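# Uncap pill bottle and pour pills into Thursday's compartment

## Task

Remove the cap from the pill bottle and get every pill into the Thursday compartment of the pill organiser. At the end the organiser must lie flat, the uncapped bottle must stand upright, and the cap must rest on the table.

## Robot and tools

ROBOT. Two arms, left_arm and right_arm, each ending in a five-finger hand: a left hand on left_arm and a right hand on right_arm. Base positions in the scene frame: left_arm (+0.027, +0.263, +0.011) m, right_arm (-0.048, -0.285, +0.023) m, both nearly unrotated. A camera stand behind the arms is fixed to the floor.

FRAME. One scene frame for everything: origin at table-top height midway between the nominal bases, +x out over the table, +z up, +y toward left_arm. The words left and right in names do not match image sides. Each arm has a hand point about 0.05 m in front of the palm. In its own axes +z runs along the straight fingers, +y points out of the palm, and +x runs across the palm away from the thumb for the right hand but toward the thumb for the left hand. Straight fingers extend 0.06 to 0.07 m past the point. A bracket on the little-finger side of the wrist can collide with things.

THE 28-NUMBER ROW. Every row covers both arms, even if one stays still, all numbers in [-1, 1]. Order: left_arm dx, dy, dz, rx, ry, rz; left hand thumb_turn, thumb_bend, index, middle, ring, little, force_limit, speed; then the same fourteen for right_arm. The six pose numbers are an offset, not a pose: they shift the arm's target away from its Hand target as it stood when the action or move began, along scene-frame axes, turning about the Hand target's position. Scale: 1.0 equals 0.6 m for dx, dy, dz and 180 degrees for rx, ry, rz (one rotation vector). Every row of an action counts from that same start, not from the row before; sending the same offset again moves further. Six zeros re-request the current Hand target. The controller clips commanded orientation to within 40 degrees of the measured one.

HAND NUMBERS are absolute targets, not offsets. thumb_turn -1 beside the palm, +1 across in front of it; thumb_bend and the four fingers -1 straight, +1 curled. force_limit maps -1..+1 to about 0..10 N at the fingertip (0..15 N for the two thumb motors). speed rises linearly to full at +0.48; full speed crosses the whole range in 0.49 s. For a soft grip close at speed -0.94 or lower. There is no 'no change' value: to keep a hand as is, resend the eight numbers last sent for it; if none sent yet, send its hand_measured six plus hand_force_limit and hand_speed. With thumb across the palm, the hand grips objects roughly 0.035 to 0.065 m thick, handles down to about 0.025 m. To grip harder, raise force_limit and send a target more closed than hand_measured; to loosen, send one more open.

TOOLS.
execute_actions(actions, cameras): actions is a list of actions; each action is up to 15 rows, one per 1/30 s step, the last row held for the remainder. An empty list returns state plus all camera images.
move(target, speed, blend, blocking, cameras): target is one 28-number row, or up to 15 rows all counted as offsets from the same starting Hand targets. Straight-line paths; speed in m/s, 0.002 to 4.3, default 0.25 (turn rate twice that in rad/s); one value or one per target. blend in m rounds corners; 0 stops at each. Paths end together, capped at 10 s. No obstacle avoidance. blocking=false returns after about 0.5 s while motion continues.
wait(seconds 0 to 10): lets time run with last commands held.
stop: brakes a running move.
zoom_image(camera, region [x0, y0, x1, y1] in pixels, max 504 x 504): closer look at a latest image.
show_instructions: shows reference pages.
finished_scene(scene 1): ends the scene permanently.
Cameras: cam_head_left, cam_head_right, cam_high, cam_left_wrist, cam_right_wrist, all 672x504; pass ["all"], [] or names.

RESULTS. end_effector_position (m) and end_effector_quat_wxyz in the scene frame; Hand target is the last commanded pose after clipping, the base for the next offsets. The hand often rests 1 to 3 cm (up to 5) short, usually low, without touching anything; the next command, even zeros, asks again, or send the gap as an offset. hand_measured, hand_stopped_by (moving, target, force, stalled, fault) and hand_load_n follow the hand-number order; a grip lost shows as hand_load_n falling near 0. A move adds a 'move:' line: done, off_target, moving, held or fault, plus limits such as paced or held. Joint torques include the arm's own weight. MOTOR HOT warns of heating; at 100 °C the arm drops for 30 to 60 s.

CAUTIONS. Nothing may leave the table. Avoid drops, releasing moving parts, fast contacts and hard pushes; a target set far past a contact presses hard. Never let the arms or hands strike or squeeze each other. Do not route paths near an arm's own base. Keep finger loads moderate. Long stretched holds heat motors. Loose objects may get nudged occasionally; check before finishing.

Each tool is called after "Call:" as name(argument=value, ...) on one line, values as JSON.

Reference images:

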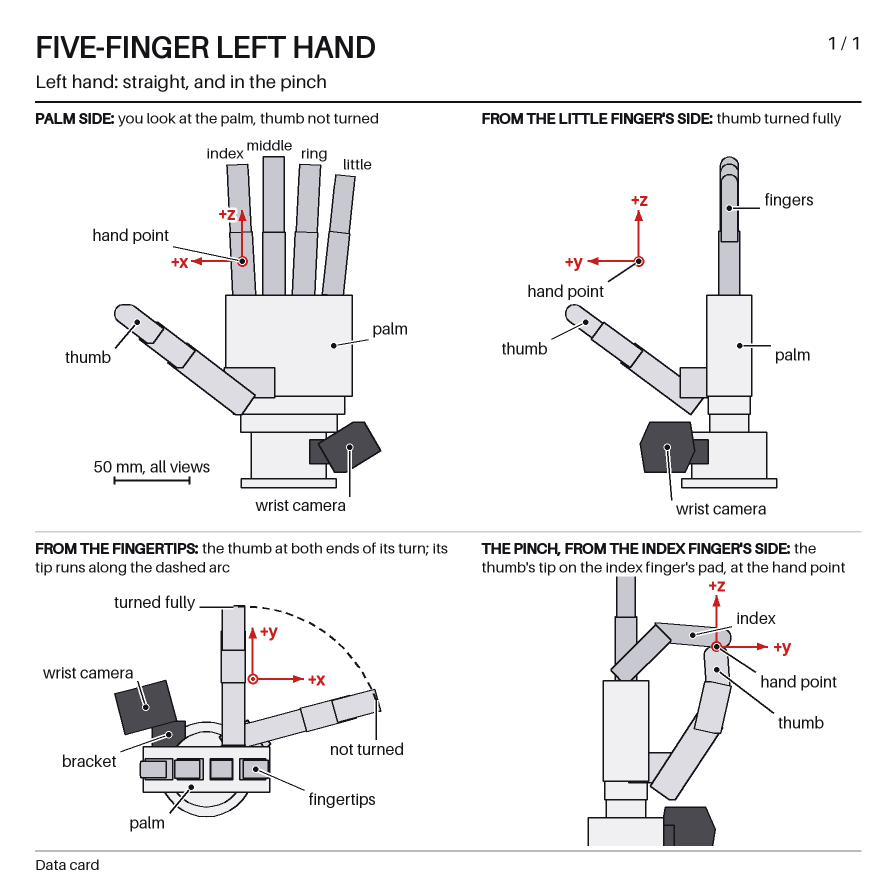

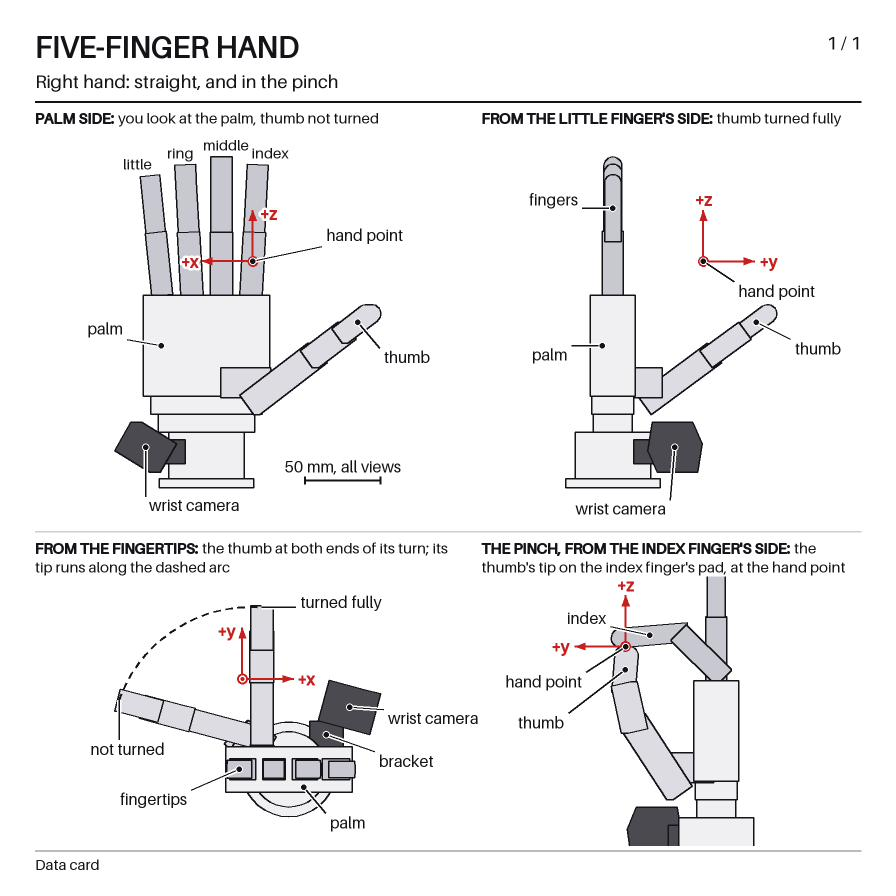

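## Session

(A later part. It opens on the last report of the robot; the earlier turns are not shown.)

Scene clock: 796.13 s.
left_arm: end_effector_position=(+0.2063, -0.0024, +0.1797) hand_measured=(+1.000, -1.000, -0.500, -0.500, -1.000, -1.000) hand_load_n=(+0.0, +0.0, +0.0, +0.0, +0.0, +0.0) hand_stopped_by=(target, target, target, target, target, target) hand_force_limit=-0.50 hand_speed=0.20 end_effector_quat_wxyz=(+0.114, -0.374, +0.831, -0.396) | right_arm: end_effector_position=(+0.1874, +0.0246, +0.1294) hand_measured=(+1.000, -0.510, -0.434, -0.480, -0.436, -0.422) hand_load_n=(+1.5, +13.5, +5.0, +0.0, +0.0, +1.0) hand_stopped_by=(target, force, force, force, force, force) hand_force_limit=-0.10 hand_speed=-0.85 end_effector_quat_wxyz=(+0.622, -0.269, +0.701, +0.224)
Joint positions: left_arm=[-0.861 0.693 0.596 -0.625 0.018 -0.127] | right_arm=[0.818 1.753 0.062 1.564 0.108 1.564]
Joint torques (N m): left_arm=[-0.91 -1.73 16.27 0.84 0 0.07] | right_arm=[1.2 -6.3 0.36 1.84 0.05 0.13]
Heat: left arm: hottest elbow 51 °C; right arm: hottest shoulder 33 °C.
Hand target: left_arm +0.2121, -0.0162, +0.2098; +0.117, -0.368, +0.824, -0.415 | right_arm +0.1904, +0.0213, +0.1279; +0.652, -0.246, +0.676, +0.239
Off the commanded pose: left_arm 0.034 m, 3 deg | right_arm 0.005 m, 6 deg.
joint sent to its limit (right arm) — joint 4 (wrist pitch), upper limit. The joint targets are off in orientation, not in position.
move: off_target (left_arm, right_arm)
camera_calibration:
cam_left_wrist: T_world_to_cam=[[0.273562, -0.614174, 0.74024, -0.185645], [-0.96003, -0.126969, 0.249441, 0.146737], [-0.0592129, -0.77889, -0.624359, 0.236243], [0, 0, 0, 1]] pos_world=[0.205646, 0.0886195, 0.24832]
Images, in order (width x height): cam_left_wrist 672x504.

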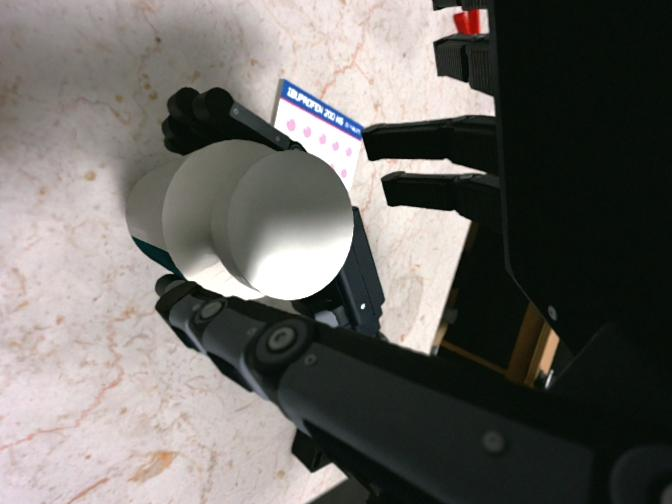

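Call:
move(target=[[0,0,0, 0,0,0, 1,-0.2,0.3,0.33,-1,-1,-0.2,-0.7, 0,0,0,0,0,0, 1,-0.503,-0.2,-0.2,-0.3,-0.3,-0.1,-0.85],[0.0065,0.003,0.0005, 0.0071,0.0062,0.0828, 1,-0.2,0.3,0.33,-1,-1,-0.2,-0.7, 0,0,0,0,0,0, 1,-0.503,-0.2,-0.2,-0.3,-0.3,-0.1,-0.85],[0.0125,0.0095,-0.002, 0.0143,0.0124,0.1656, 1,-0.2,0.3,0.33,-1,-1,-0.2,-0.7, 0,0,0,0,0,0, 1,-0.503,-0.2,-0.2,-0.3,-0.3,-0.1,-0.85],[0.016,0.016,-0.006, 0.0214,0.0186,0.2484, 1,-0.2,0.3,0.33,-1,-1,-0.2,-0.7, 0,0,0,0,0,0, 1,-0.503,-0.2,-0.2,-0.3,-0.3,-0.1,-0.85],[0.0193,0.0223,-0.012, 0.0285,0.0248,0.3312, 1,-0.2,0.3,0.33,-1,-1,-0.2,-0.7, 0,0,0,0,0,0, 1,-0.503,-0.2,-0.2,-0.3,-0.3,-0.1,-0.85]], speed=0.2, blend=[0,0.002,0.002,0.002,0], cameras=["cam_left_wrist"])

Scene clock: 805.60 s.
left_arm: end_effector_position=(+0.2227, +0.0101, +0.1780) hand_measured=(+1.000, -0.766, +0.048, -0.036, -1.000, -1.000) hand_load_n=(-2.5, +7.0, +3.0, +8.5, +0.0, -0.5) hand_stopped_by=(target, force, force, force, target, target) hand_force_limit=-0.20 hand_speed=-0.70 end_effector_quat_wxyz=(-0.299, +0.741, -0.552, +0.238) | right_arm: end_effector_position=(+0.1847, +0.0281, +0.1308) hand_measured=(+1.000, -0.510, -0.434, -0.480, -0.436, -0.422) hand_load_n=(+1.5, +15.0, +4.5, +0.0, +0.0, +1.0) hand_stopped_by=(target, force, force, force, force, force) hand_force_limit=-0.10 hand_speed=-0.85 end_effector_quat_wxyz=(+0.621, -0.276, +0.696, +0.232)
Joint positions: left_arm=[-1.215 1.014 0.835 -1.277 -0.778 -1.441] | right_arm=[0.818 1.753 0.066 1.564 0.086 1.562]
Joint torques (N m): left_arm=[-0.91 -4.78 14.71 -0.9 -0.64 0.16] | right_arm=[1.03 -6.36 0.06 1.83 0.86 0.13]
Heat: left arm: hottest elbow 50 °C; right arm: hottest shoulder 33 °C.
Hand target: left_arm +0.2237, -0.0029, +0.2027; -0.293, +0.738, -0.552, +0.253 | right_arm +0.1904, +0.0212, +0.1280; +0.652, -0.245, +0.676, +0.239
Off the commanded pose: left_arm 0.028 m, 2 deg | right_arm 0.009 m, 6 deg.
joint sent to its limit (right arm) — joint 4 (wrist pitch), upper limit. The joint targets are off in orientation, not in position.
move: off_target (left_arm, right_arm)
camera_calibration:
cam_left_wrist: T_world_to_cam=[[0.725959, -0.114023, 0.67822, -0.275937], [-0.348511, -0.911155, 0.219857, 0.0415395], [0.592895, -0.395974, -0.701199, 0.110354], [0, 0, 0, 1]] pos_world=[0.149368, 0.0500829, 0.255394]
Images, in order (width x height): cam_left_wrist 672x504.

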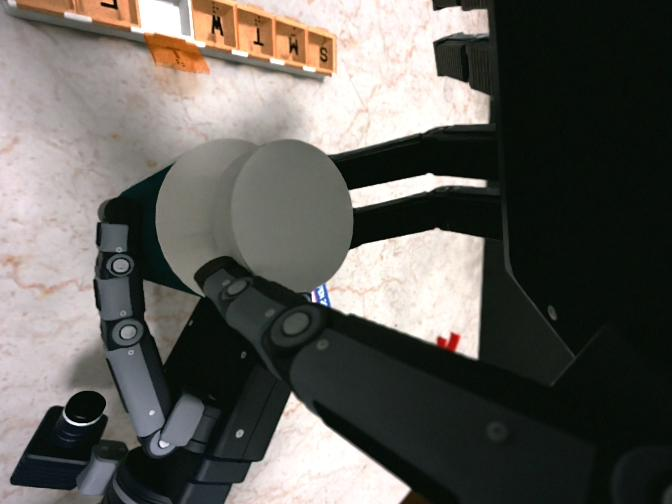

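Call:
move(target=[0,0,0.02, 0,0,0, 1,-0.2,0.3,0.33,-1,-1,-0.2,-0.7, 0,0,0,0,0,0, 1,-0.503,-0.2,-0.2,-0.3,-0.3,-0.1,-0.85], speed=0.1, cameras=["cam_left_wrist","cam_right_wrist"])

Scene clock: 810.67 s.
left_arm: end_effector_position=(+0.2227, +0.0101, +0.1837) hand_measured=(+1.000, -0.766, +0.048, -0.036, -1.000, -1.000) hand_load_n=(-1.0, +7.5, +3.0, +8.5, +0.0, +0.0) hand_stopped_by=(target, force, force, force, target, target) hand_force_limit=-0.20 hand_speed=-0.70 end_effector_quat_wxyz=(-0.300, +0.742, -0.551, +0.235) | right_arm: end_effector_position=(+0.1848, +0.0283, +0.1357) hand_measured=(+1.000, -0.510, -0.434, -0.480, -0.436, -0.422) hand_load_n=(+2.5, +15.0, +4.5, +0.0, +0.0, +1.0) hand_stopped_by=(target, force, force, force, force, force) hand_force_limit=-0.10 hand_speed=-0.85 end_effector_quat_wxyz=(+0.626, -0.274, +0.692, +0.235)
Joint positions: left_arm=[-1.216 1.017 0.853 -1.302 -0.778 -1.449] | right_arm=[0.818 1.742 0.066 1.568 0.086 1.562]
Joint torques (N m): left_arm=[-0.85 -5.3 15.56 -1.14 -0.64 0.25] | right_arm=[1.03 -5.36 0.12 1.66 0.89 0.13]
Heat: left arm: hottest elbow 51 °C; right arm: hottest shoulder 33 °C.
Hand target: left_arm +0.2237, -0.0029, +0.2146; -0.293, +0.738, -0.552, +0.253 | right_arm +0.1904, +0.0212, +0.1280; +0.652, -0.245, +0.676, +0.239
Off the commanded pose: left_arm 0.034 m, 2 deg | right_arm 0.012 m, 5 deg.
joint read past its limit (right arm) — joint 4 (wrist pitch), upper limit.
joint sent to its limit (right arm) — joint 4 (wrist pitch), upper limit. The joint targets are off in orientation, not in position.
move: off_target (left_arm, right_arm)
camera_calibration:
cam_left_wrist: T_world_to_cam=[[0.728088, -0.113314, 0.676053, -0.279932], [-0.343453, -0.913823, 0.216721, 0.0397732], [0.593235, -0.389984, -0.704261, 0.114814], [0, 0, 0, 1]] pos_world=[0.149364, 0.049401, 0.261489]
cam_right_wrist: T_world_to_cam=[[-0.704775, 0.663468, -0.251202, 0.141624], [-0.451771, -0.146717, 0.879987, -0.0366253], [0.546987, 0.733679, 0.403138, -0.059323], [0, 0, 0, 1]] pos_world=[0.115716, -0.0558124, 0.0917215]
Images, in order (width x height): cam_left_wrist 672x504, cam_right_wrist 672x504.

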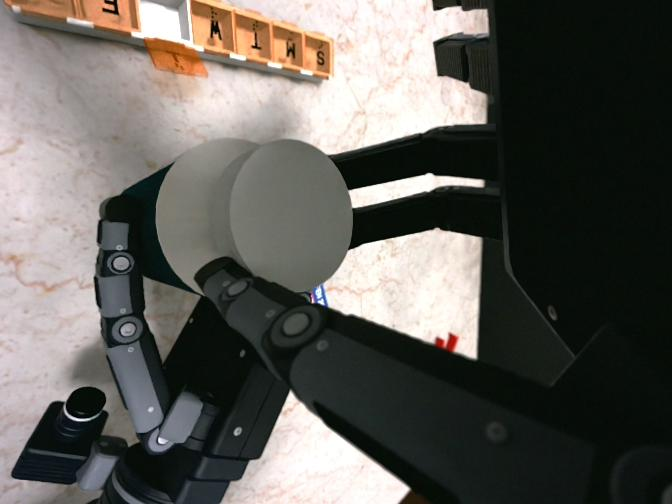

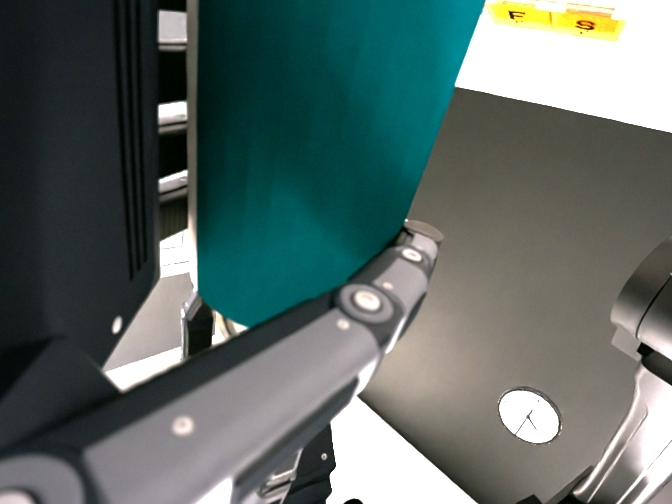

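Call:
move(target=[[0,0,-0.02, 0,0,0, 1,-0.2,0.3,0.33,-1,-1,-0.2,-0.7, 0,0,0,0,0,0, 1,-0.503,-0.2,-0.2,-0.3,-0.3,-0.1,-0.85],[0,0,-0.02, 0,0,0, 1,-1,-0.5,-0.5,-1,-1,-0.5,0.2, 0,0,0,0,0,0, 1,-0.503,-0.2,-0.2,-0.3,-0.3,-0.1,-0.85],[-0.0108,-0.0135,0.004, -0.0143,-0.0124,-0.1656, 1,-1,-0.5,-0.5,-1,-1,-0.5,0.2, 0,0,0,0,0,0, 1,-0.503,-0.2,-0.2,-0.3,-0.3,-0.1,-0.85],[-0.0203,0.0015,-0.0243, -0.0299,-0.026,-0.3478, 1,-1,-0.5,-0.5,-1,-1,-0.5,0.2, 0,0,0,0,0,0, 1,-0.503,-0.2,-0.2,-0.3,-0.3,-0.1,-0.85],[-0.0203,0.0015,-0.0577, -0.0299,-0.026,-0.3478, 1,-1,-0.5,-0.5,-1,-1,-0.5,0.2, 0,0,0,0,0,0, 1,-0.503,-0.2,-0.2,-0.3,-0.3,-0.1,-0.85],[-0.0193,-0.0222,-0.008, -0.0285,-0.0248,-0.3312, 1,-1,-0.5,-0.5,-1,-1,-0.5,0.2, 0,0,0,0,0,0, 1,-0.503,-0.2,-0.2,-0.3,-0.3,-0.1,-0.85]], speed=0.3, blend=[0,0,0.01,0.01,0,0], cameras=["cam_left_wrist"])

Scene clock: 821.00 s.
left_arm: end_effector_position=(+0.2063, -0.0024, +0.1797) hand_measured=(+1.000, -1.000, -0.500, -0.500, -1.000, -1.000) hand_load_n=(+0.0, +0.0, -0.5, +0.0, +0.0, +0.0) hand_stopped_by=(target, target, target, target, target, target) hand_force_limit=-0.50 hand_speed=0.20 end_effector_quat_wxyz=(+0.114, -0.374, +0.831, -0.396) | right_arm: end_effector_position=(+0.1877, +0.0247, +0.1342) hand_measured=(+1.000, -0.510, -0.434, -0.480, -0.436, -0.422) hand_load_n=(+2.0, +14.5, +5.5, +0.5, +0.0, +1.5) hand_stopped_by=(target, force, force, force, force, force) hand_force_limit=-0.10 hand_speed=-0.85 end_effector_quat_wxyz=(+0.627, -0.267, +0.696, +0.226)
Joint positions: left_arm=[-0.861 0.693 0.596 -0.625 0.018 -0.127] | right_arm=[0.818 1.743 0.062 1.568 0.108 1.563]
Joint torques (N m): left_arm=[-0.91 -1.67 16.25 0.85 0 0.04] | right_arm=[1.26 -5.36 0.43 1.65 0.05 0.14]
Heat: left arm: hottest elbow 51 °C; right arm: hottest shoulder 33 °C.
Hand target: left_arm +0.2121, -0.0162, +0.2098; +0.117, -0.368, +0.824, -0.415 | right_arm +0.1904, +0.0212, +0.1279; +0.652, -0.245, +0.676, +0.239
Off the commanded pose: left_arm 0.034 m, 3 deg | right_arm 0.008 m, 5 deg.
joint read past its limit (right arm) — joint 4 (wrist pitch), upper limit.
joint sent to its limit (right arm) — joint 4 (wrist pitch), upper limit. The joint targets are off in orientation, not in position.
move: off_target (left_arm, right_arm); target 2's new numbers were sent with left_arm's hand 0.023 m and 2 deg from that target
camera_calibration:
cam_left_wrist: T_world_to_cam=[[0.273562, -0.614174, 0.74024, -0.185645], [-0.96003, -0.126969, 0.249441, 0.146737], [-0.0592129, -0.77889, -0.624359, 0.236243], [0, 0, 0, 1]] pos_world=[0.205646, 0.0886195, 0.24832]
Images, in order (width x height): cam_left_wrist 672x504.

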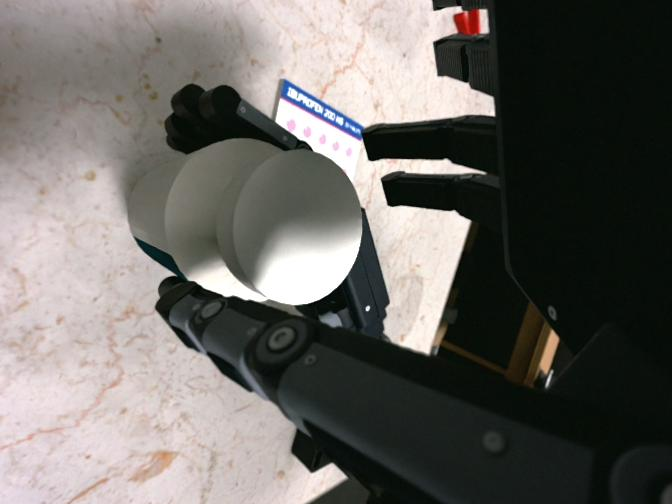

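Call:
move(target=[[0,0.003,0.0067, 0,0,0, 1,-1,-0.5,-0.5,-1,-1,-0.5,0.2, 0,0,0,0,0,0, 1,-0.503,-0.2,-0.2,-0.3,-0.3,-0.1,-0.85],[0,0.003,0.0067, 0,0,0, 1,-0.2,0.3,0.33,-1,-1,-0.2,-0.7, 0,0,0,0,0,0, 1,-0.503,-0.2,-0.2,-0.3,-0.3,-0.1,-0.85],[0.0065,0.006,0.007, 0.0071,0.0062,0.0828, 1,-0.2,0.3,0.33,-1,-1,-0.2,-0.7, 0,0,0,0,0,0, 1,-0.503,-0.2,-0.2,-0.3,-0.3,-0.1,-0.85],[0.0125,0.0125,0.0045, 0.0143,0.0124,0.1656, 1,-0.2,0.3,0.33,-1,-1,-0.2,-0.7, 0,0,0,0,0,0, 1,-0.503,-0.2,-0.2,-0.3,-0.3,-0.1,-0.85],[0.016,0.019,0.0005, 0.0214,0.0186,0.2484, 1,-0.2,0.3,0.33,-1,-1,-0.2,-0.7, 0,0,0,0,0,0, 1,-0.503,-0.2,-0.2,-0.3,-0.3,-0.1,-0.85],[0.0193,0.0253,-0.0055, 0.0285,0.0248,0.3312, 1,-0.2,0.3,0.33,-1,-1,-0.2,-0.7, 0,0,0,0,0,0, 1,-0.503,-0.2,-0.2,-0.3,-0.3,-0.1,-0.85]], speed=0.2, blend=[0,0,0.002,0.002,0.002,0], cameras=["cam_left_wrist"])

Scene clock: 838.67 s.
left_arm: end_effector_position=(+0.2212, +0.0121, +0.1791) hand_measured=(+1.000, -0.738, +0.022, -0.034, -1.000, -1.000) hand_load_n=(-3.0, +6.5, +3.0, +7.0, +0.0, +0.0) hand_stopped_by=(target, force, force, force, target, target) hand_force_limit=-0.20 hand_speed=-0.70 end_effector_quat_wxyz=(-0.298, +0.740, -0.555, +0.235) | right_arm: end_effector_position=(+0.1857, +0.0289, +0.1355) hand_measured=(+1.000, -0.510, -0.434, -0.480, -0.436, -0.422) hand_load_n=(+2.0, +16.0, +4.0, +0.0, +0.0, +1.0) hand_stopped_by=(target, force, force, force, force, force) hand_force_limit=-0.10 hand_speed=-0.85 end_effector_quat_wxyz=(+0.626, -0.274, +0.691, +0.234)
Joint positions: left_arm=[-1.214 1.009 0.837 -1.287 -0.773 -1.436] | right_arm=[0.818 1.744 0.069 1.568 0.087 1.56]
Joint torques (N m): left_arm=[-0.67 -4.89 15.04 -0.9 -0.81 0.13] | right_arm=[1.2 -5.6 -0.09 1.66 0.85 0.15]
Heat: left arm: hottest elbow 50 °C; right arm: hottest shoulder 33 °C.
Hand target: left_arm +0.2237, -0.0010, +0.2066; -0.293, +0.739, -0.552, +0.253 | right_arm +0.1904, +0.0212, +0.1280; +0.652, -0.245, +0.676, +0.239
Off the commanded pose: left_arm 0.030 m, 2 deg | right_arm 0.012 m, 5 deg.
joint read past its limit (right arm) — joint 4 (wrist pitch), upper limit.
joint sent to its limit (right arm) — joint 4 (wrist pitch), upper limit. The joint targets are off in orientation, not in position.
move: off_target (left_arm, right_arm); target 2's new numbers were sent with left_arm's hand 0.035 m and 3 deg from that target
camera_calibration:
cam_left_wrist: T_world_to_cam=[[0.730329, -0.11942, 0.672576, -0.27518], [-0.349916, -0.911013, 0.218208, 0.0431908], [0.586667, -0.394709, -0.707126, 0.115298], [0, 0, 0, 1]] pos_world=[0.148443, 0.0519946, 0.257185]
Images, in order (width x height): cam_left_wrist 672x504.

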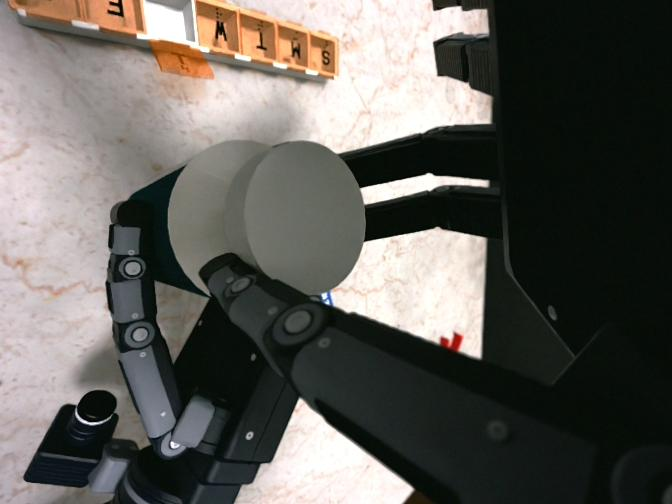

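Call:
zoom_image(camera="cam_left_wrist", region=[150, 120, 390, 320])

Scaled by 2.100 from the camera's 672x504 image, which has a finer 960x720 frame.

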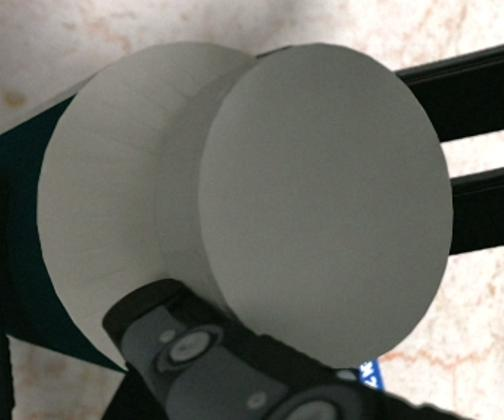

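Call:
move(target=[[0,0,0, 0,0,0, 1,-1,-0.5,-0.5,-1,-1,-0.5,0.2, 0,0,0,0,0,0, 1,-0.503,-0.2,-0.2,-0.3,-0.3,-0.1,-0.85],[-0.0108,-0.0133,0.0207, -0.0143,-0.0124,-0.1656, 1,-1,-0.5,-0.5,-1,-1,-0.5,0.2, 0,0,0,0,0,0, 1,-0.503,-0.2,-0.2,-0.3,-0.3,-0.1,-0.85],[-0.0203,0.0017,-0.006, -0.0299,-0.026,-0.3478, 1,-1,-0.5,-0.5,-1,-1,-0.5,0.2, 0,0,0,0,0,0, 1,-0.503,-0.2,-0.2,-0.3,-0.3,-0.1,-0.85],[-0.0203,0.0017,-0.0393, -0.0299,-0.026,-0.3478, 1,-1,-0.5,-0.5,-1,-1,-0.5,0.2, 0,0,0,0,0,0, 1,-0.503,-0.2,-0.2,-0.3,-0.3,-0.1,-0.85],[-0.0193,-0.022,0.012, -0.0285,-0.0248,-0.3312, 1,-1,-0.5,-0.5,-1,-1,-0.5,0.2, 0,0,0,0,0,0, 1,-0.503,-0.2,-0.2,-0.3,-0.3,-0.1,-0.85]], speed=0.3, blend=[0,0.01,0.01,0,0], cameras=["cam_left_wrist"])

Scene clock: 855.70 s.
left_arm: end_effector_position=(+0.2064, -0.0007, +0.1836) hand_measured=(+1.000, -1.000, -0.500, -0.500, -1.000, -1.000) hand_load_n=(+0.0, +0.0, +0.0, +0.0, +0.0, +0.0) hand_stopped_by=(target, target, target, target, target, target) hand_force_limit=-0.50 hand_speed=0.20 end_effector_quat_wxyz=(+0.113, -0.374, +0.831, -0.396) | right_arm: end_effector_position=(+0.1882, +0.0249, +0.1339) hand_measured=(+1.000, -0.510, -0.434, -0.480, -0.436, -0.422) hand_load_n=(+2.5, +15.0, +6.0, +0.0, +0.0, +1.0) hand_stopped_by=(target, force, force, force, force, force) hand_force_limit=-0.10 hand_speed=-0.85 end_effector_quat_wxyz=(+0.627, -0.267, +0.696, +0.226)
Joint positions: left_arm=[-0.855 0.687 0.604 -0.639 0.023 -0.123] | right_arm=[0.817 1.745 0.063 1.568 0.108 1.562]
Joint torques (N m): left_arm=[-0.79 -1.61 16.28 0.84 -0.01 0.05] | right_arm=[1.26 -5.54 0.34 1.66 0.05 0.15]
Heat: left arm: hottest elbow 50 °C; right arm: hottest shoulder 32 °C.
Hand target: left_arm +0.2121, -0.0142, +0.2137; +0.117, -0.368, +0.824, -0.415 | right_arm +0.1905, +0.0212, +0.1279; +0.652, -0.245, +0.676, +0.239
Off the commanded pose: left_arm 0.034 m, 3 deg | right_arm 0.007 m, 5 deg.
joint read past its limit (right arm) — joint 4 (wrist pitch), upper limit.
joint sent to its limit (right arm) — joint 4 (wrist pitch), upper limit. The joint targets are off in orientation, not in position.
move: off_target (left_arm, right_arm)
camera_calibration:
cam_left_wrist: T_world_to_cam=[[0.273883, -0.614204, 0.740096, -0.187557], [-0.959914, -0.12688, 0.249932, 0.146027], [-0.059606, -0.77888, -0.624334, 0.239947], [0, 0, 0, 1]] pos_world=[0.205844, 0.0902195, 0.25212]
Images, in order (width x height): cam_left_wrist 672x504.

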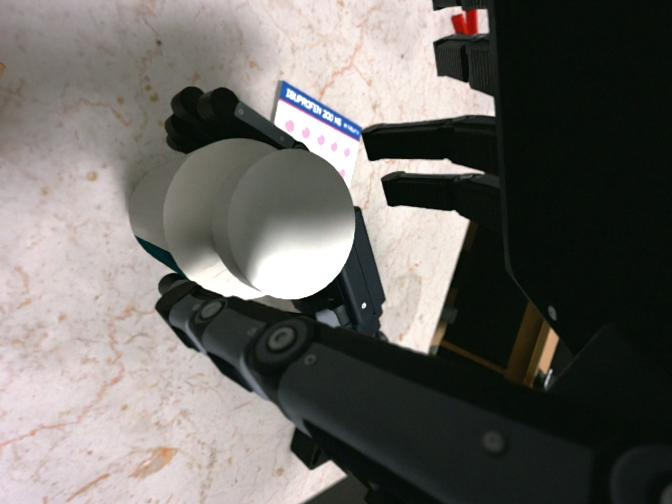

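Call:
move(target=[[0,0,0, 0,0,0, 1,-0.15,0.4,0.43,-1,-1,0.3,-0.7, 0,0,0,0,0,0, 1,-0.503,-0.2,-0.2,-0.3,-0.3,-0.1,-0.85],[0.0065,0.003,0.0005, 0.0071,0.0062,0.0828, 1,-0.15,0.4,0.43,-1,-1,0.3,-0.7, 0,0,0,0,0,0, 1,-0.503,-0.2,-0.2,-0.3,-0.3,-0.1,-0.85],[0.0125,0.0095,-0.002, 0.0143,0.0124,0.1656, 1,-0.15,0.4,0.43,-1,-1,0.3,-0.7, 0,0,0,0,0,0, 1,-0.503,-0.2,-0.2,-0.3,-0.3,-0.1,-0.85],[0.016,0.016,-0.006, 0.0214,0.0186,0.2484, 1,-0.15,0.4,0.43,-1,-1,0.3,-0.7, 0,0,0,0,0,0, 1,-0.503,-0.2,-0.2,-0.3,-0.3,-0.1,-0.85],[0.0193,0.0223,-0.012, 0.0285,0.0248,0.3312, 1,-0.15,0.4,0.43,-1,-1,0.3,-0.7, 0,0,0,0,0,0, 1,-0.503,-0.2,-0.2,-0.3,-0.3,-0.1,-0.85]], speed=0.2, blend=[0,0.002,0.002,0.002,0], cameras=["cam_left_wrist","cam_right_wrist"])

Scene clock: 865.83 s.
left_arm: end_effector_position=(+0.2214, +0.0116, +0.1797) hand_measured=(+1.000, -0.742, +0.022, -0.034, -1.000, -1.000) hand_load_n=(-1.5, +7.0, +2.0, +9.5, +0.0, +0.0) hand_stopped_by=(target, force, force, force, target, target) hand_force_limit=0.30 hand_speed=-0.70 end_effector_quat_wxyz=(-0.297, +0.741, -0.553, +0.236) | right_arm: end_effector_position=(+0.1854, +0.0284, +0.1349) hand_measured=(+1.000, -0.510, -0.434, -0.480, -0.436, -0.422) hand_load_n=(+2.0, +16.5, +4.5, +0.0, +0.0, +1.5) hand_stopped_by=(target, force, force, force, force, force) hand_force_limit=-0.10 hand_speed=-0.85 end_effector_quat_wxyz=(+0.625, -0.274, +0.693, +0.234)
Joint positions: left_arm=[-1.214 1.008 0.837 -1.286 -0.772 -1.439] | right_arm=[0.817 1.745 0.067 1.568 0.085 1.562]
Joint torques (N m): left_arm=[-0.62 -4.89 14.91 -0.91 -0.83 0.17] | right_arm=[1.14 -5.66 0.02 1.66 0.89 0.13]
Heat: left arm: hottest elbow 51 °C; right arm: hottest shoulder 32 °C.
Hand target: left_arm +0.2237, -0.0009, +0.2065; -0.293, +0.738, -0.552, +0.253 | right_arm +0.1905, +0.0211, +0.1279; +0.652, -0.245, +0.676, +0.239
Off the commanded pose: left_arm 0.030 m, 2 deg | right_arm 0.011 m, 5 deg.
joint read past its limit (right arm) — joint 4 (wrist pitch), upper limit.
joint sent to its limit (right arm) — joint 4 (wrist pitch), upper limit. The joint targets are off in orientation, not in position.
move: off_target (left_arm, right_arm)
camera_calibration:
cam_left_wrist: T_world_to_cam=[[0.730117, -0.114657, 0.673635, -0.276051], [-0.347893, -0.910864, 0.222028, 0.0415622], [0.588133, -0.39646, -0.704925, 0.114705], [0, 0, 0, 1]] pos_world=[0.148547, 0.0516822, 0.257588]
cam_right_wrist: T_world_to_cam=[[-0.704662, 0.66361, -0.251143, 0.141653], [-0.450629, -0.145156, 0.880831, -0.0359355], [0.548073, 0.733861, 0.401328, -0.0592875], [0, 0, 0, 1]] pos_world=[0.116118, -0.05571, 0.0910221]
Images, in order (width x height): cam_left_wrist 672x504, cam_right_wrist 672x504.

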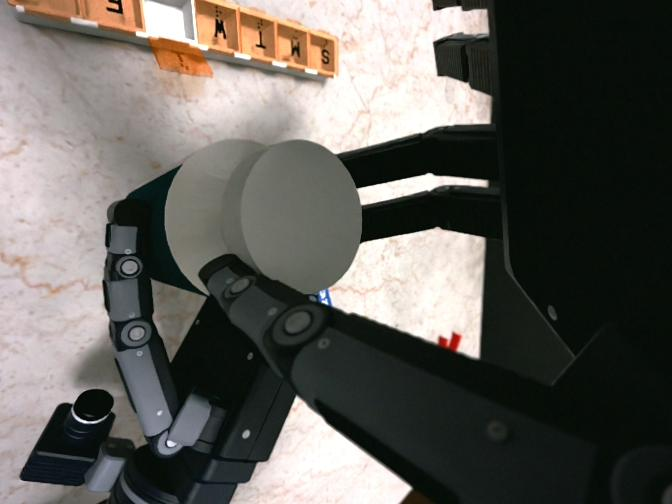

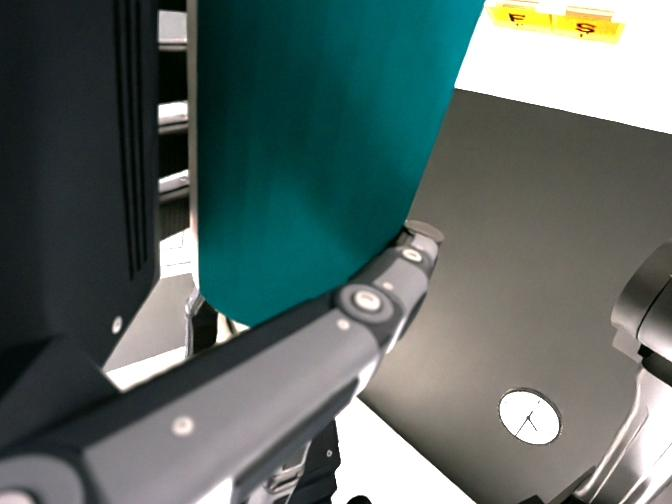

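Call:
move(target=[[0,0,0, 0,0,0, 1,-1,-0.5,-0.5,-1,-1,-0.5,0.2, 0,0,0,0,0,0, 1,-0.503,-0.2,-0.2,-0.3,-0.3,-0.1,-0.85],[-0.0108,-0.0133,0.0207, -0.0143,-0.0124,-0.1656, 1,-1,-0.5,-0.5,-1,-1,-0.5,0.2, 0,0,0,0,0,0, 1,-0.503,-0.2,-0.2,-0.3,-0.3,-0.1,-0.85],[-0.0203,0.0017,-0.006, -0.0299,-0.026,-0.3478, 1,-1,-0.5,-0.5,-1,-1,-0.5,0.2, 0,0,0,0,0,0, 1,-0.503,-0.2,-0.2,-0.3,-0.3,-0.1,-0.85],[-0.0203,0.0017,-0.0393, -0.0299,-0.026,-0.3478, 1,-1,-0.5,-0.5,-1,-1,-0.5,0.2, 0,0,0,0,0,0, 1,-0.503,-0.2,-0.2,-0.3,-0.3,-0.1,-0.85],[-0.0193,-0.022,0.012, -0.0285,-0.0248,-0.3312, 1,-1,-0.5,-0.5,-1,-1,-0.5,0.2, 0,0,0,0,0,0, 1,-0.503,-0.2,-0.2,-0.3,-0.3,-0.1,-0.85]], speed=0.35, blend=[0,0.01,0.01,0,0], cameras=["cam_left_wrist"])

Call:
move(target=[[0,0,0, 0,0,0, 1,-0.15,0.4,0.43,-1,-1,0.3,-0.6, 0,0,0,0,0,0, 1,-0.503,-0.2,-0.2,-0.3,-0.3,-0.1,-0.85],[0.0065,0.003,0.0005, 0.0071,0.0062,0.0828, 1,-0.15,0.4,0.43,-1,-1,0.3,-0.6, 0,0,0,0,0,0, 1,-0.503,-0.2,-0.2,-0.3,-0.3,-0.1,-0.85],[0.0125,0.0095,-0.002, 0.0143,0.0124,0.1656, 1,-0.15,0.4,0.43,-1,-1,0.3,-0.6, 0,0,0,0,0,0, 1,-0.503,-0.2,-0.2,-0.3,-0.3,-0.1,-0.85],[0.016,0.016,-0.006, 0.0214,0.0186,0.2484, 1,-0.15,0.4,0.43,-1,-1,0.3,-0.6, 0,0,0,0,0,0, 1,-0.503,-0.2,-0.2,-0.3,-0.3,-0.1,-0.85],[0.0193,0.0223,-0.012, 0.0285,0.0248,0.3312, 1,-0.15,0.4,0.43,-1,-1,0.3,-0.6, 0,0,0,0,0,0, 1,-0.503,-0.2,-0.2,-0.3,-0.3,-0.1,-0.85]], speed=0.22, blend=[0,0.002,0.002,0.002,0], cameras=["cam_left_wrist"])

Scene clock: 878.97 s.
left_arm: end_effector_position=(+0.2065, -0.0005, +0.1837) hand_measured=(+1.000, -1.000, -0.500, -0.500, -1.000, -1.000) hand_load_n=(+0.0, -0.5, +0.0, +0.0, +0.0, +0.0) hand_stopped_by=(target, target, target, target, target, target) hand_force_limit=-0.50 hand_speed=0.20 end_effector_quat_wxyz=(+0.113, -0.374, +0.831, -0.396) | right_arm: end_effector_position=(+0.1882, +0.0246, +0.1335) hand_measured=(+1.000, -0.510, -0.434, -0.480, -0.436, -0.422) hand_load_n=(+2.5, +15.5, +6.0, +0.0, +0.0, +1.5) hand_stopped_by=(target, force, force, force, force, force) hand_force_limit=-0.10 hand_speed=-0.85 end_effector_quat_wxyz=(+0.626, -0.267, +0.697, +0.225)
Joint positions: left_arm=[-0.854 0.687 0.604 -0.639 0.024 -0.123] | right_arm=[0.817 1.746 0.063 1.568 0.108 1.562]
Joint torques (N m): left_arm=[-0.91 -1.61 16.25 0.87 0.01 0.05] | right_arm=[1.26 -5.54 0.36 1.66 0.05 0.15]
Heat: left arm: hottest elbow 50 °C; right arm: hottest shoulder 32 °C.
Hand target: left_arm +0.2122, -0.0140, +0.2137; +0.117, -0.368, +0.824, -0.415 | right_arm +0.1905, +0.0212, +0.1280; +0.652, -0.245, +0.676, +0.239
Off the commanded pose: left_arm 0.033 m, 3 deg | right_arm 0.007 m, 5 deg.
joint read past its limit (right arm) — joint 4 (wrist pitch), upper limit.
joint sent to its limit (right arm) — joint 4 (wrist pitch), upper limit. The joint targets are off in orientation, not in position.
move: off_target (left_arm, right_arm)
camera_calibration:
cam_left_wrist: T_world_to_cam=[[0.274029, -0.614138, 0.740097, -0.187545], [-0.959885, -0.127122, 0.249921, 0.146046], [-0.0594037, -0.778893, -0.624337, 0.240125], [0, 0, 0, 1]] pos_world=[0.205845, 0.0904195, 0.25222]
Images, in order (width x height): cam_left_wrist 672x504.

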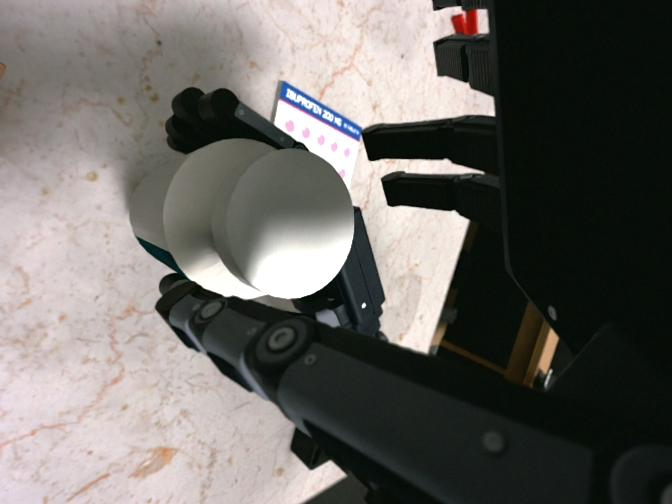

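Scene clock: 883.17 s.
left_arm: end_effector_position=(+0.2221, +0.0115, +0.1794) hand_measured=(+1.000, -0.748, +0.046, -0.028, -1.000, -1.000) hand_load_n=(-3.0, +7.0, +1.5, +11.0, -0.5, +0.0) hand_stopped_by=(target, force, force, force, target, target) hand_force_limit=0.30 hand_speed=-0.60 end_effector_quat_wxyz=(-0.298, +0.741, -0.554, +0.237) | right_arm: end_effector_position=(+0.1853, +0.0291, +0.1348) hand_measured=(+1.000, -0.510, -0.434, -0.480, -0.436, -0.422) hand_load_n=(+2.0, +17.5, +4.5, +0.0, +0.0, +2.0) hand_stopped_by=(target, force, force, force, force, force) hand_force_limit=-0.10 hand_speed=-0.85 end_effector_quat_wxyz=(+0.625, -0.275, +0.692, +0.234)
Joint positions: left_arm=[-1.213 1.009 0.837 -1.282 -0.774 -1.435] | right_arm=[0.817 1.746 0.069 1.568 0.082 1.56]
Joint torques (N m): left_arm=[-0.79 -4.95 14.95 -1.03 -0.76 0.14] | right_arm=[1.08 -5.71 -0.08 1.66 0.99 0.15]
Heat: left arm: hottest elbow 50 °C; right arm: hottest shoulder 32 °C.
Hand target: left_arm +0.2238, -0.0007, +0.2065; -0.293, +0.739, -0.552, +0.253 | right_arm +0.1905, +0.0213, +0.1280; +0.652, -0.245, +0.676, +0.239
Off the commanded pose: left_arm 0.030 m, 2 deg | right_arm 0.012 m, 5 deg.
joint read past its limit (right arm) — joint 4 (wrist pitch), upper limit.
joint sent to its limit (right arm) — joint 4 (wrist pitch), upper limit. The joint targets are off in orientation, not in position.
move: off_target (left_arm, right_arm)
camera_calibration:
cam_left_wrist: T_world_to_cam=[[0.72867, -0.116339, 0.674912, -0.276273], [-0.349458, -0.910682, 0.220313, 0.0423468], [0.588999, -0.396388, -0.704242, 0.11368], [0, 0, 0, 1]] pos_world=[0.149153, 0.0514848, 0.257189]
Images, in order (width x height): cam_left_wrist 672x504.

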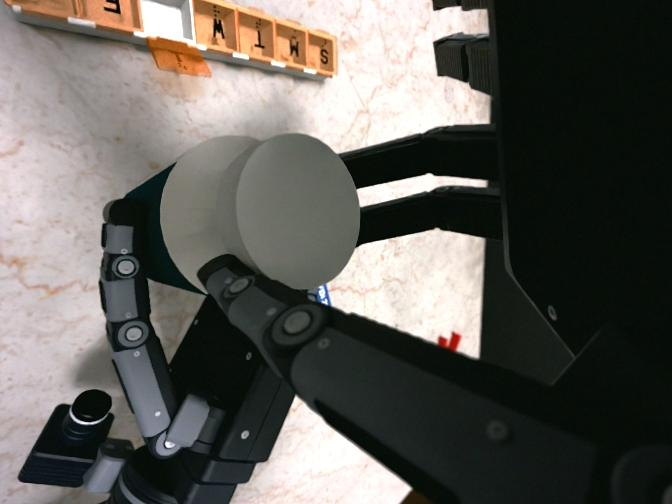

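Call:
zoom_image(camera="cam_left_wrist", region=[150, 120, 390, 320])

Scaled by 2.100 from the camera's 672x504 image, which has a finer 960x720 frame.

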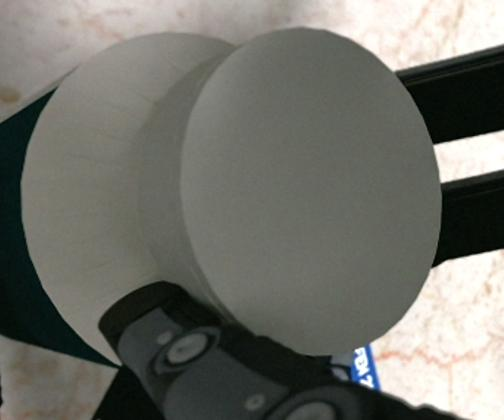

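Call:
move(target=[[0,0,0, 0,0,0, 1,-1,-0.5,-0.5,-1,-1,-0.5,0.2, 0,0,0,0,0,0, 1,-0.503,-0.2,-0.2,-0.3,-0.3,-0.1,-0.85],[-0.0108,-0.0133,0.0207, -0.0143,-0.0124,-0.1656, 1,-1,-0.5,-0.5,-1,-1,-0.5,0.2, 0,0,0,0,0,0, 1,-0.503,-0.2,-0.2,-0.3,-0.3,-0.1,-0.85],[-0.0203,0.0017,-0.006, -0.0299,-0.026,-0.3478, 1,-1,-0.5,-0.5,-1,-1,-0.5,0.2, 0,0,0,0,0,0, 1,-0.503,-0.2,-0.2,-0.3,-0.3,-0.1,-0.85],[-0.0203,0.0017,-0.0393, -0.0299,-0.026,-0.3478, 1,-1,-0.5,-0.5,-1,-1,-0.5,0.2, 0,0,0,0,0,0, 1,-0.503,-0.2,-0.2,-0.3,-0.3,-0.1,-0.85],[-0.0193,-0.022,0.012, -0.0285,-0.0248,-0.3312, 1,-1,-0.5,-0.5,-1,-1,-0.5,0.2, 0,0,0,0,0,0, 1,-0.503,-0.2,-0.2,-0.3,-0.3,-0.1,-0.85]], speed=0.35, blend=[0,0.01,0.01,0,0], cameras=["cam_left_wrist"])

Call:
move(target=[[0,0,0, 0,0,0, 1,-0.15,0.4,0.43,-1,-1,0.3,-0.6, 0,0,0,0,0,0, 1,-0.503,-0.2,-0.2,-0.3,-0.3,-0.1,-0.85],[0.0065,0.003,0.0005, 0.0071,0.0062,0.0828, 1,-0.15,0.4,0.43,-1,-1,0.3,-0.6, 0,0,0,0,0,0, 1,-0.503,-0.2,-0.2,-0.3,-0.3,-0.1,-0.85],[0.0125,0.0095,-0.002, 0.0143,0.0124,0.1656, 1,-0.15,0.4,0.43,-1,-1,0.3,-0.6, 0,0,0,0,0,0, 1,-0.503,-0.2,-0.2,-0.3,-0.3,-0.1,-0.85],[0.016,0.016,-0.006, 0.0214,0.0186,0.2484, 1,-0.15,0.4,0.43,-1,-1,0.3,-0.6, 0,0,0,0,0,0, 1,-0.503,-0.2,-0.2,-0.3,-0.3,-0.1,-0.85],[0.0193,0.0223,-0.012, 0.0285,0.0248,0.3312, 1,-0.15,0.4,0.43,-1,-1,0.3,-0.6, 0,0,0,0,0,0, 1,-0.503,-0.2,-0.2,-0.3,-0.3,-0.1,-0.85]], speed=0.22, blend=[0,0.002,0.002,0.002,0], cameras=["cam_left_wrist","cam_right_wrist"])

Call:
zoom_image(camera="cam_left_wrist", region=[150, 120, 390, 320])

Scene clock: 900.83 s.
left_arm: end_effector_position=(+0.2064, -0.0004, +0.1838) hand_measured=(+1.000, -1.000, -0.500, -0.500, -1.000, -1.000) hand_load_n=(+0.0, +0.0, +0.0, +0.0, +0.0, +0.0) hand_stopped_by=(target, target, target, target, target, target) hand_force_limit=-0.50 hand_speed=0.20 end_effector_quat_wxyz=(+0.113, -0.374, +0.831, -0.396) | right_arm: end_effector_position=(+0.1883, +0.0247, +0.1333) hand_measured=(+1.000, -0.510, -0.434, -0.480, -0.436, -0.422) hand_load_n=(+2.5, +16.5, +6.5, +0.0, +0.0, +1.5) hand_stopped_by=(target, force, force, force, force, force) hand_force_limit=-0.10 hand_speed=-0.85 end_effector_quat_wxyz=(+0.626, -0.267, +0.697, +0.225)
Joint positions: left_arm=[-0.854 0.686 0.604 -0.64 0.024 -0.123] | right_arm=[0.817 1.746 0.063 1.568 0.107 1.562]
Joint torques (N m): left_arm=[-0.85 -1.73 16.25 0.83 0 0.05] | right_arm=[1.38 -5.66 0.32 1.66 0.07 0.15]
Heat: left arm: hottest elbow 50 °C; right arm: hottest shoulder 32 °C.
Hand target: left_arm +0.2121, -0.0139, +0.2139; +0.117, -0.368, +0.823, -0.415 | right_arm +0.1904, +0.0213, +0.1280; +0.652, -0.246, +0.676, +0.239
Off the commanded pose: left_arm 0.033 m, 2 deg | right_arm 0.007 m, 5 deg.
joint read past its limit (right arm) — joint 4 (wrist pitch), upper limit.
joint sent to its limit (right arm) — joint 4 (wrist pitch), upper limit. The joint targets are off in orientation, not in position.
move: off_target (left_arm, right_arm)
camera_calibration:
cam_left_wrist: T_world_to_cam=[[0.274037, -0.613802, 0.740372, -0.187599], [-0.959889, -0.127096, 0.249919, 0.146046], [-0.059303, -0.779162, -0.624011, 0.240264], [0, 0, 0, 1]] pos_world=[0.205845, 0.0906182, 0.252321]
Images, in order (width x height): cam_left_wrist 672x504.

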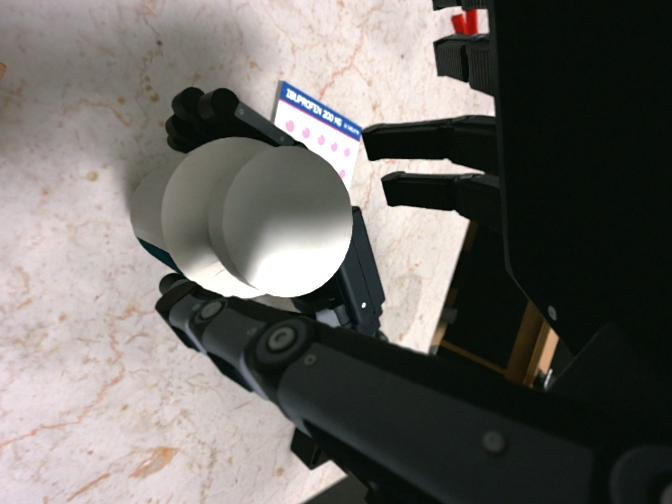

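Scene clock: 905.03 s.
left_arm: end_effector_position=(+0.2222, +0.0119, +0.1792) hand_measured=(+1.000, -0.746, +0.046, -0.030, -1.000, -1.000) hand_load_n=(-3.5, +7.5, +2.0, +10.5, +0.0, +0.0) hand_stopped_by=(target, force, force, force, target, target) hand_force_limit=0.30 hand_speed=-0.60 end_effector_quat_wxyz=(-0.298, +0.741, -0.553, +0.236) | right_arm: end_effector_position=(+0.1851, +0.0286, +0.1344) hand_measured=(+1.000, -0.510, -0.434, -0.480, -0.436, -0.422) hand_load_n=(+2.0, +18.0, +5.0, +0.0, +0.0, +2.0) hand_stopped_by=(target, force, force, force, force, force) hand_force_limit=-0.10 hand_speed=-0.85 end_effector_quat_wxyz=(+0.625, -0.275, +0.692, +0.234)
Joint positions: left_arm=[-1.212 1.009 0.836 -1.283 -0.774 -1.436] | right_arm=[0.817 1.746 0.068 1.568 0.082 1.56]
Joint torques (N m): left_arm=[-0.79 -5.01 14.99 -1.02 -0.75 0.13] | right_arm=[1.14 -5.77 -0.02 1.68 0.99 0.15]
Heat: left arm: hottest elbow 50 °C; right arm: hottest shoulder 32 °C.
Hand target: left_arm +0.2238, -0.0004, +0.2065; -0.293, +0.738, -0.552, +0.253 | right_arm +0.1904, +0.0212, +0.1280; +0.652, -0.245, +0.676, +0.239
Off the commanded pose: left_arm 0.030 m, 2 deg | right_arm 0.011 m, 5 deg.
joint read past its limit (right arm) — joint 4 (wrist pitch), upper limit.
joint sent to its limit (right arm) — joint 4 (wrist pitch), upper limit. The joint targets are off in orientation, not in position.
move: off_target (left_arm, right_arm)
camera_calibration:
cam_left_wrist: T_world_to_cam=[[0.72872, -0.11611, 0.674897, -0.276107], [-0.348645, -0.911143, 0.219696, 0.0428193], [0.589418, -0.395396, -0.704449, 0.113638], [0, 0, 0, 1]] pos_world=[0.149154, 0.0518877, 0.256989]
cam_right_wrist: T_world_to_cam=[[-0.706145, 0.661463, -0.252638, 0.141764], [-0.45072, -0.144735, 0.880854, -0.0356393], [0.546087, 0.735879, 0.400339, -0.0587356], [0, 0, 0, 1]] pos_world=[0.116117, -0.0557079, 0.0907221]
Images, in order (width x height): cam_left_wrist 672x504, cam_right_wrist 672x504.

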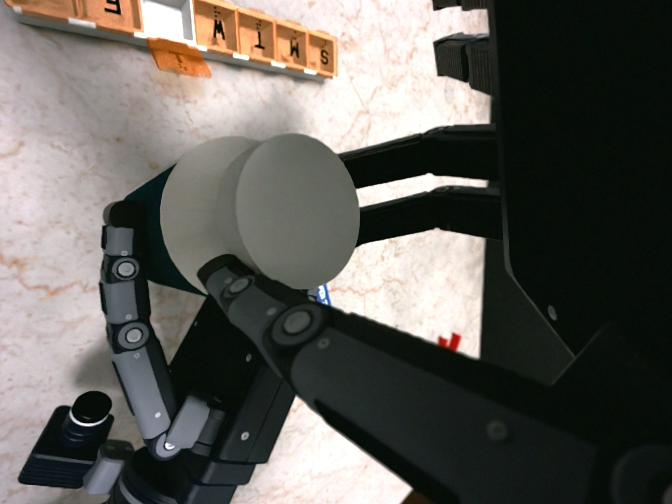

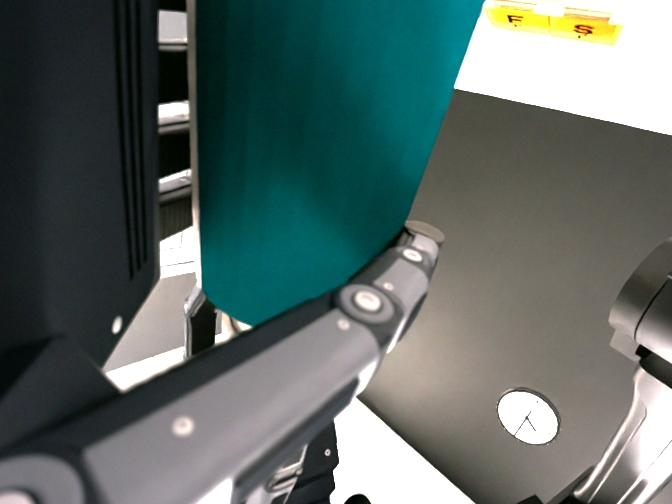

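Scaled by 2.100 from the camera's 672x504 image, which has a finer 960x720 frame.

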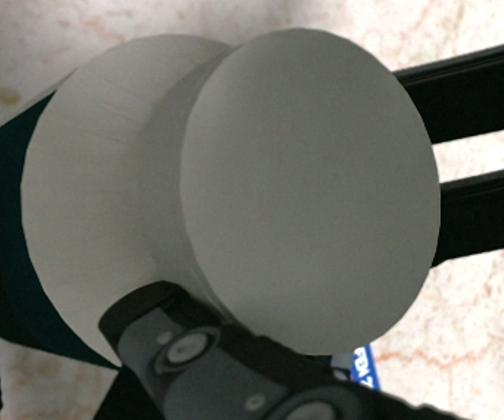

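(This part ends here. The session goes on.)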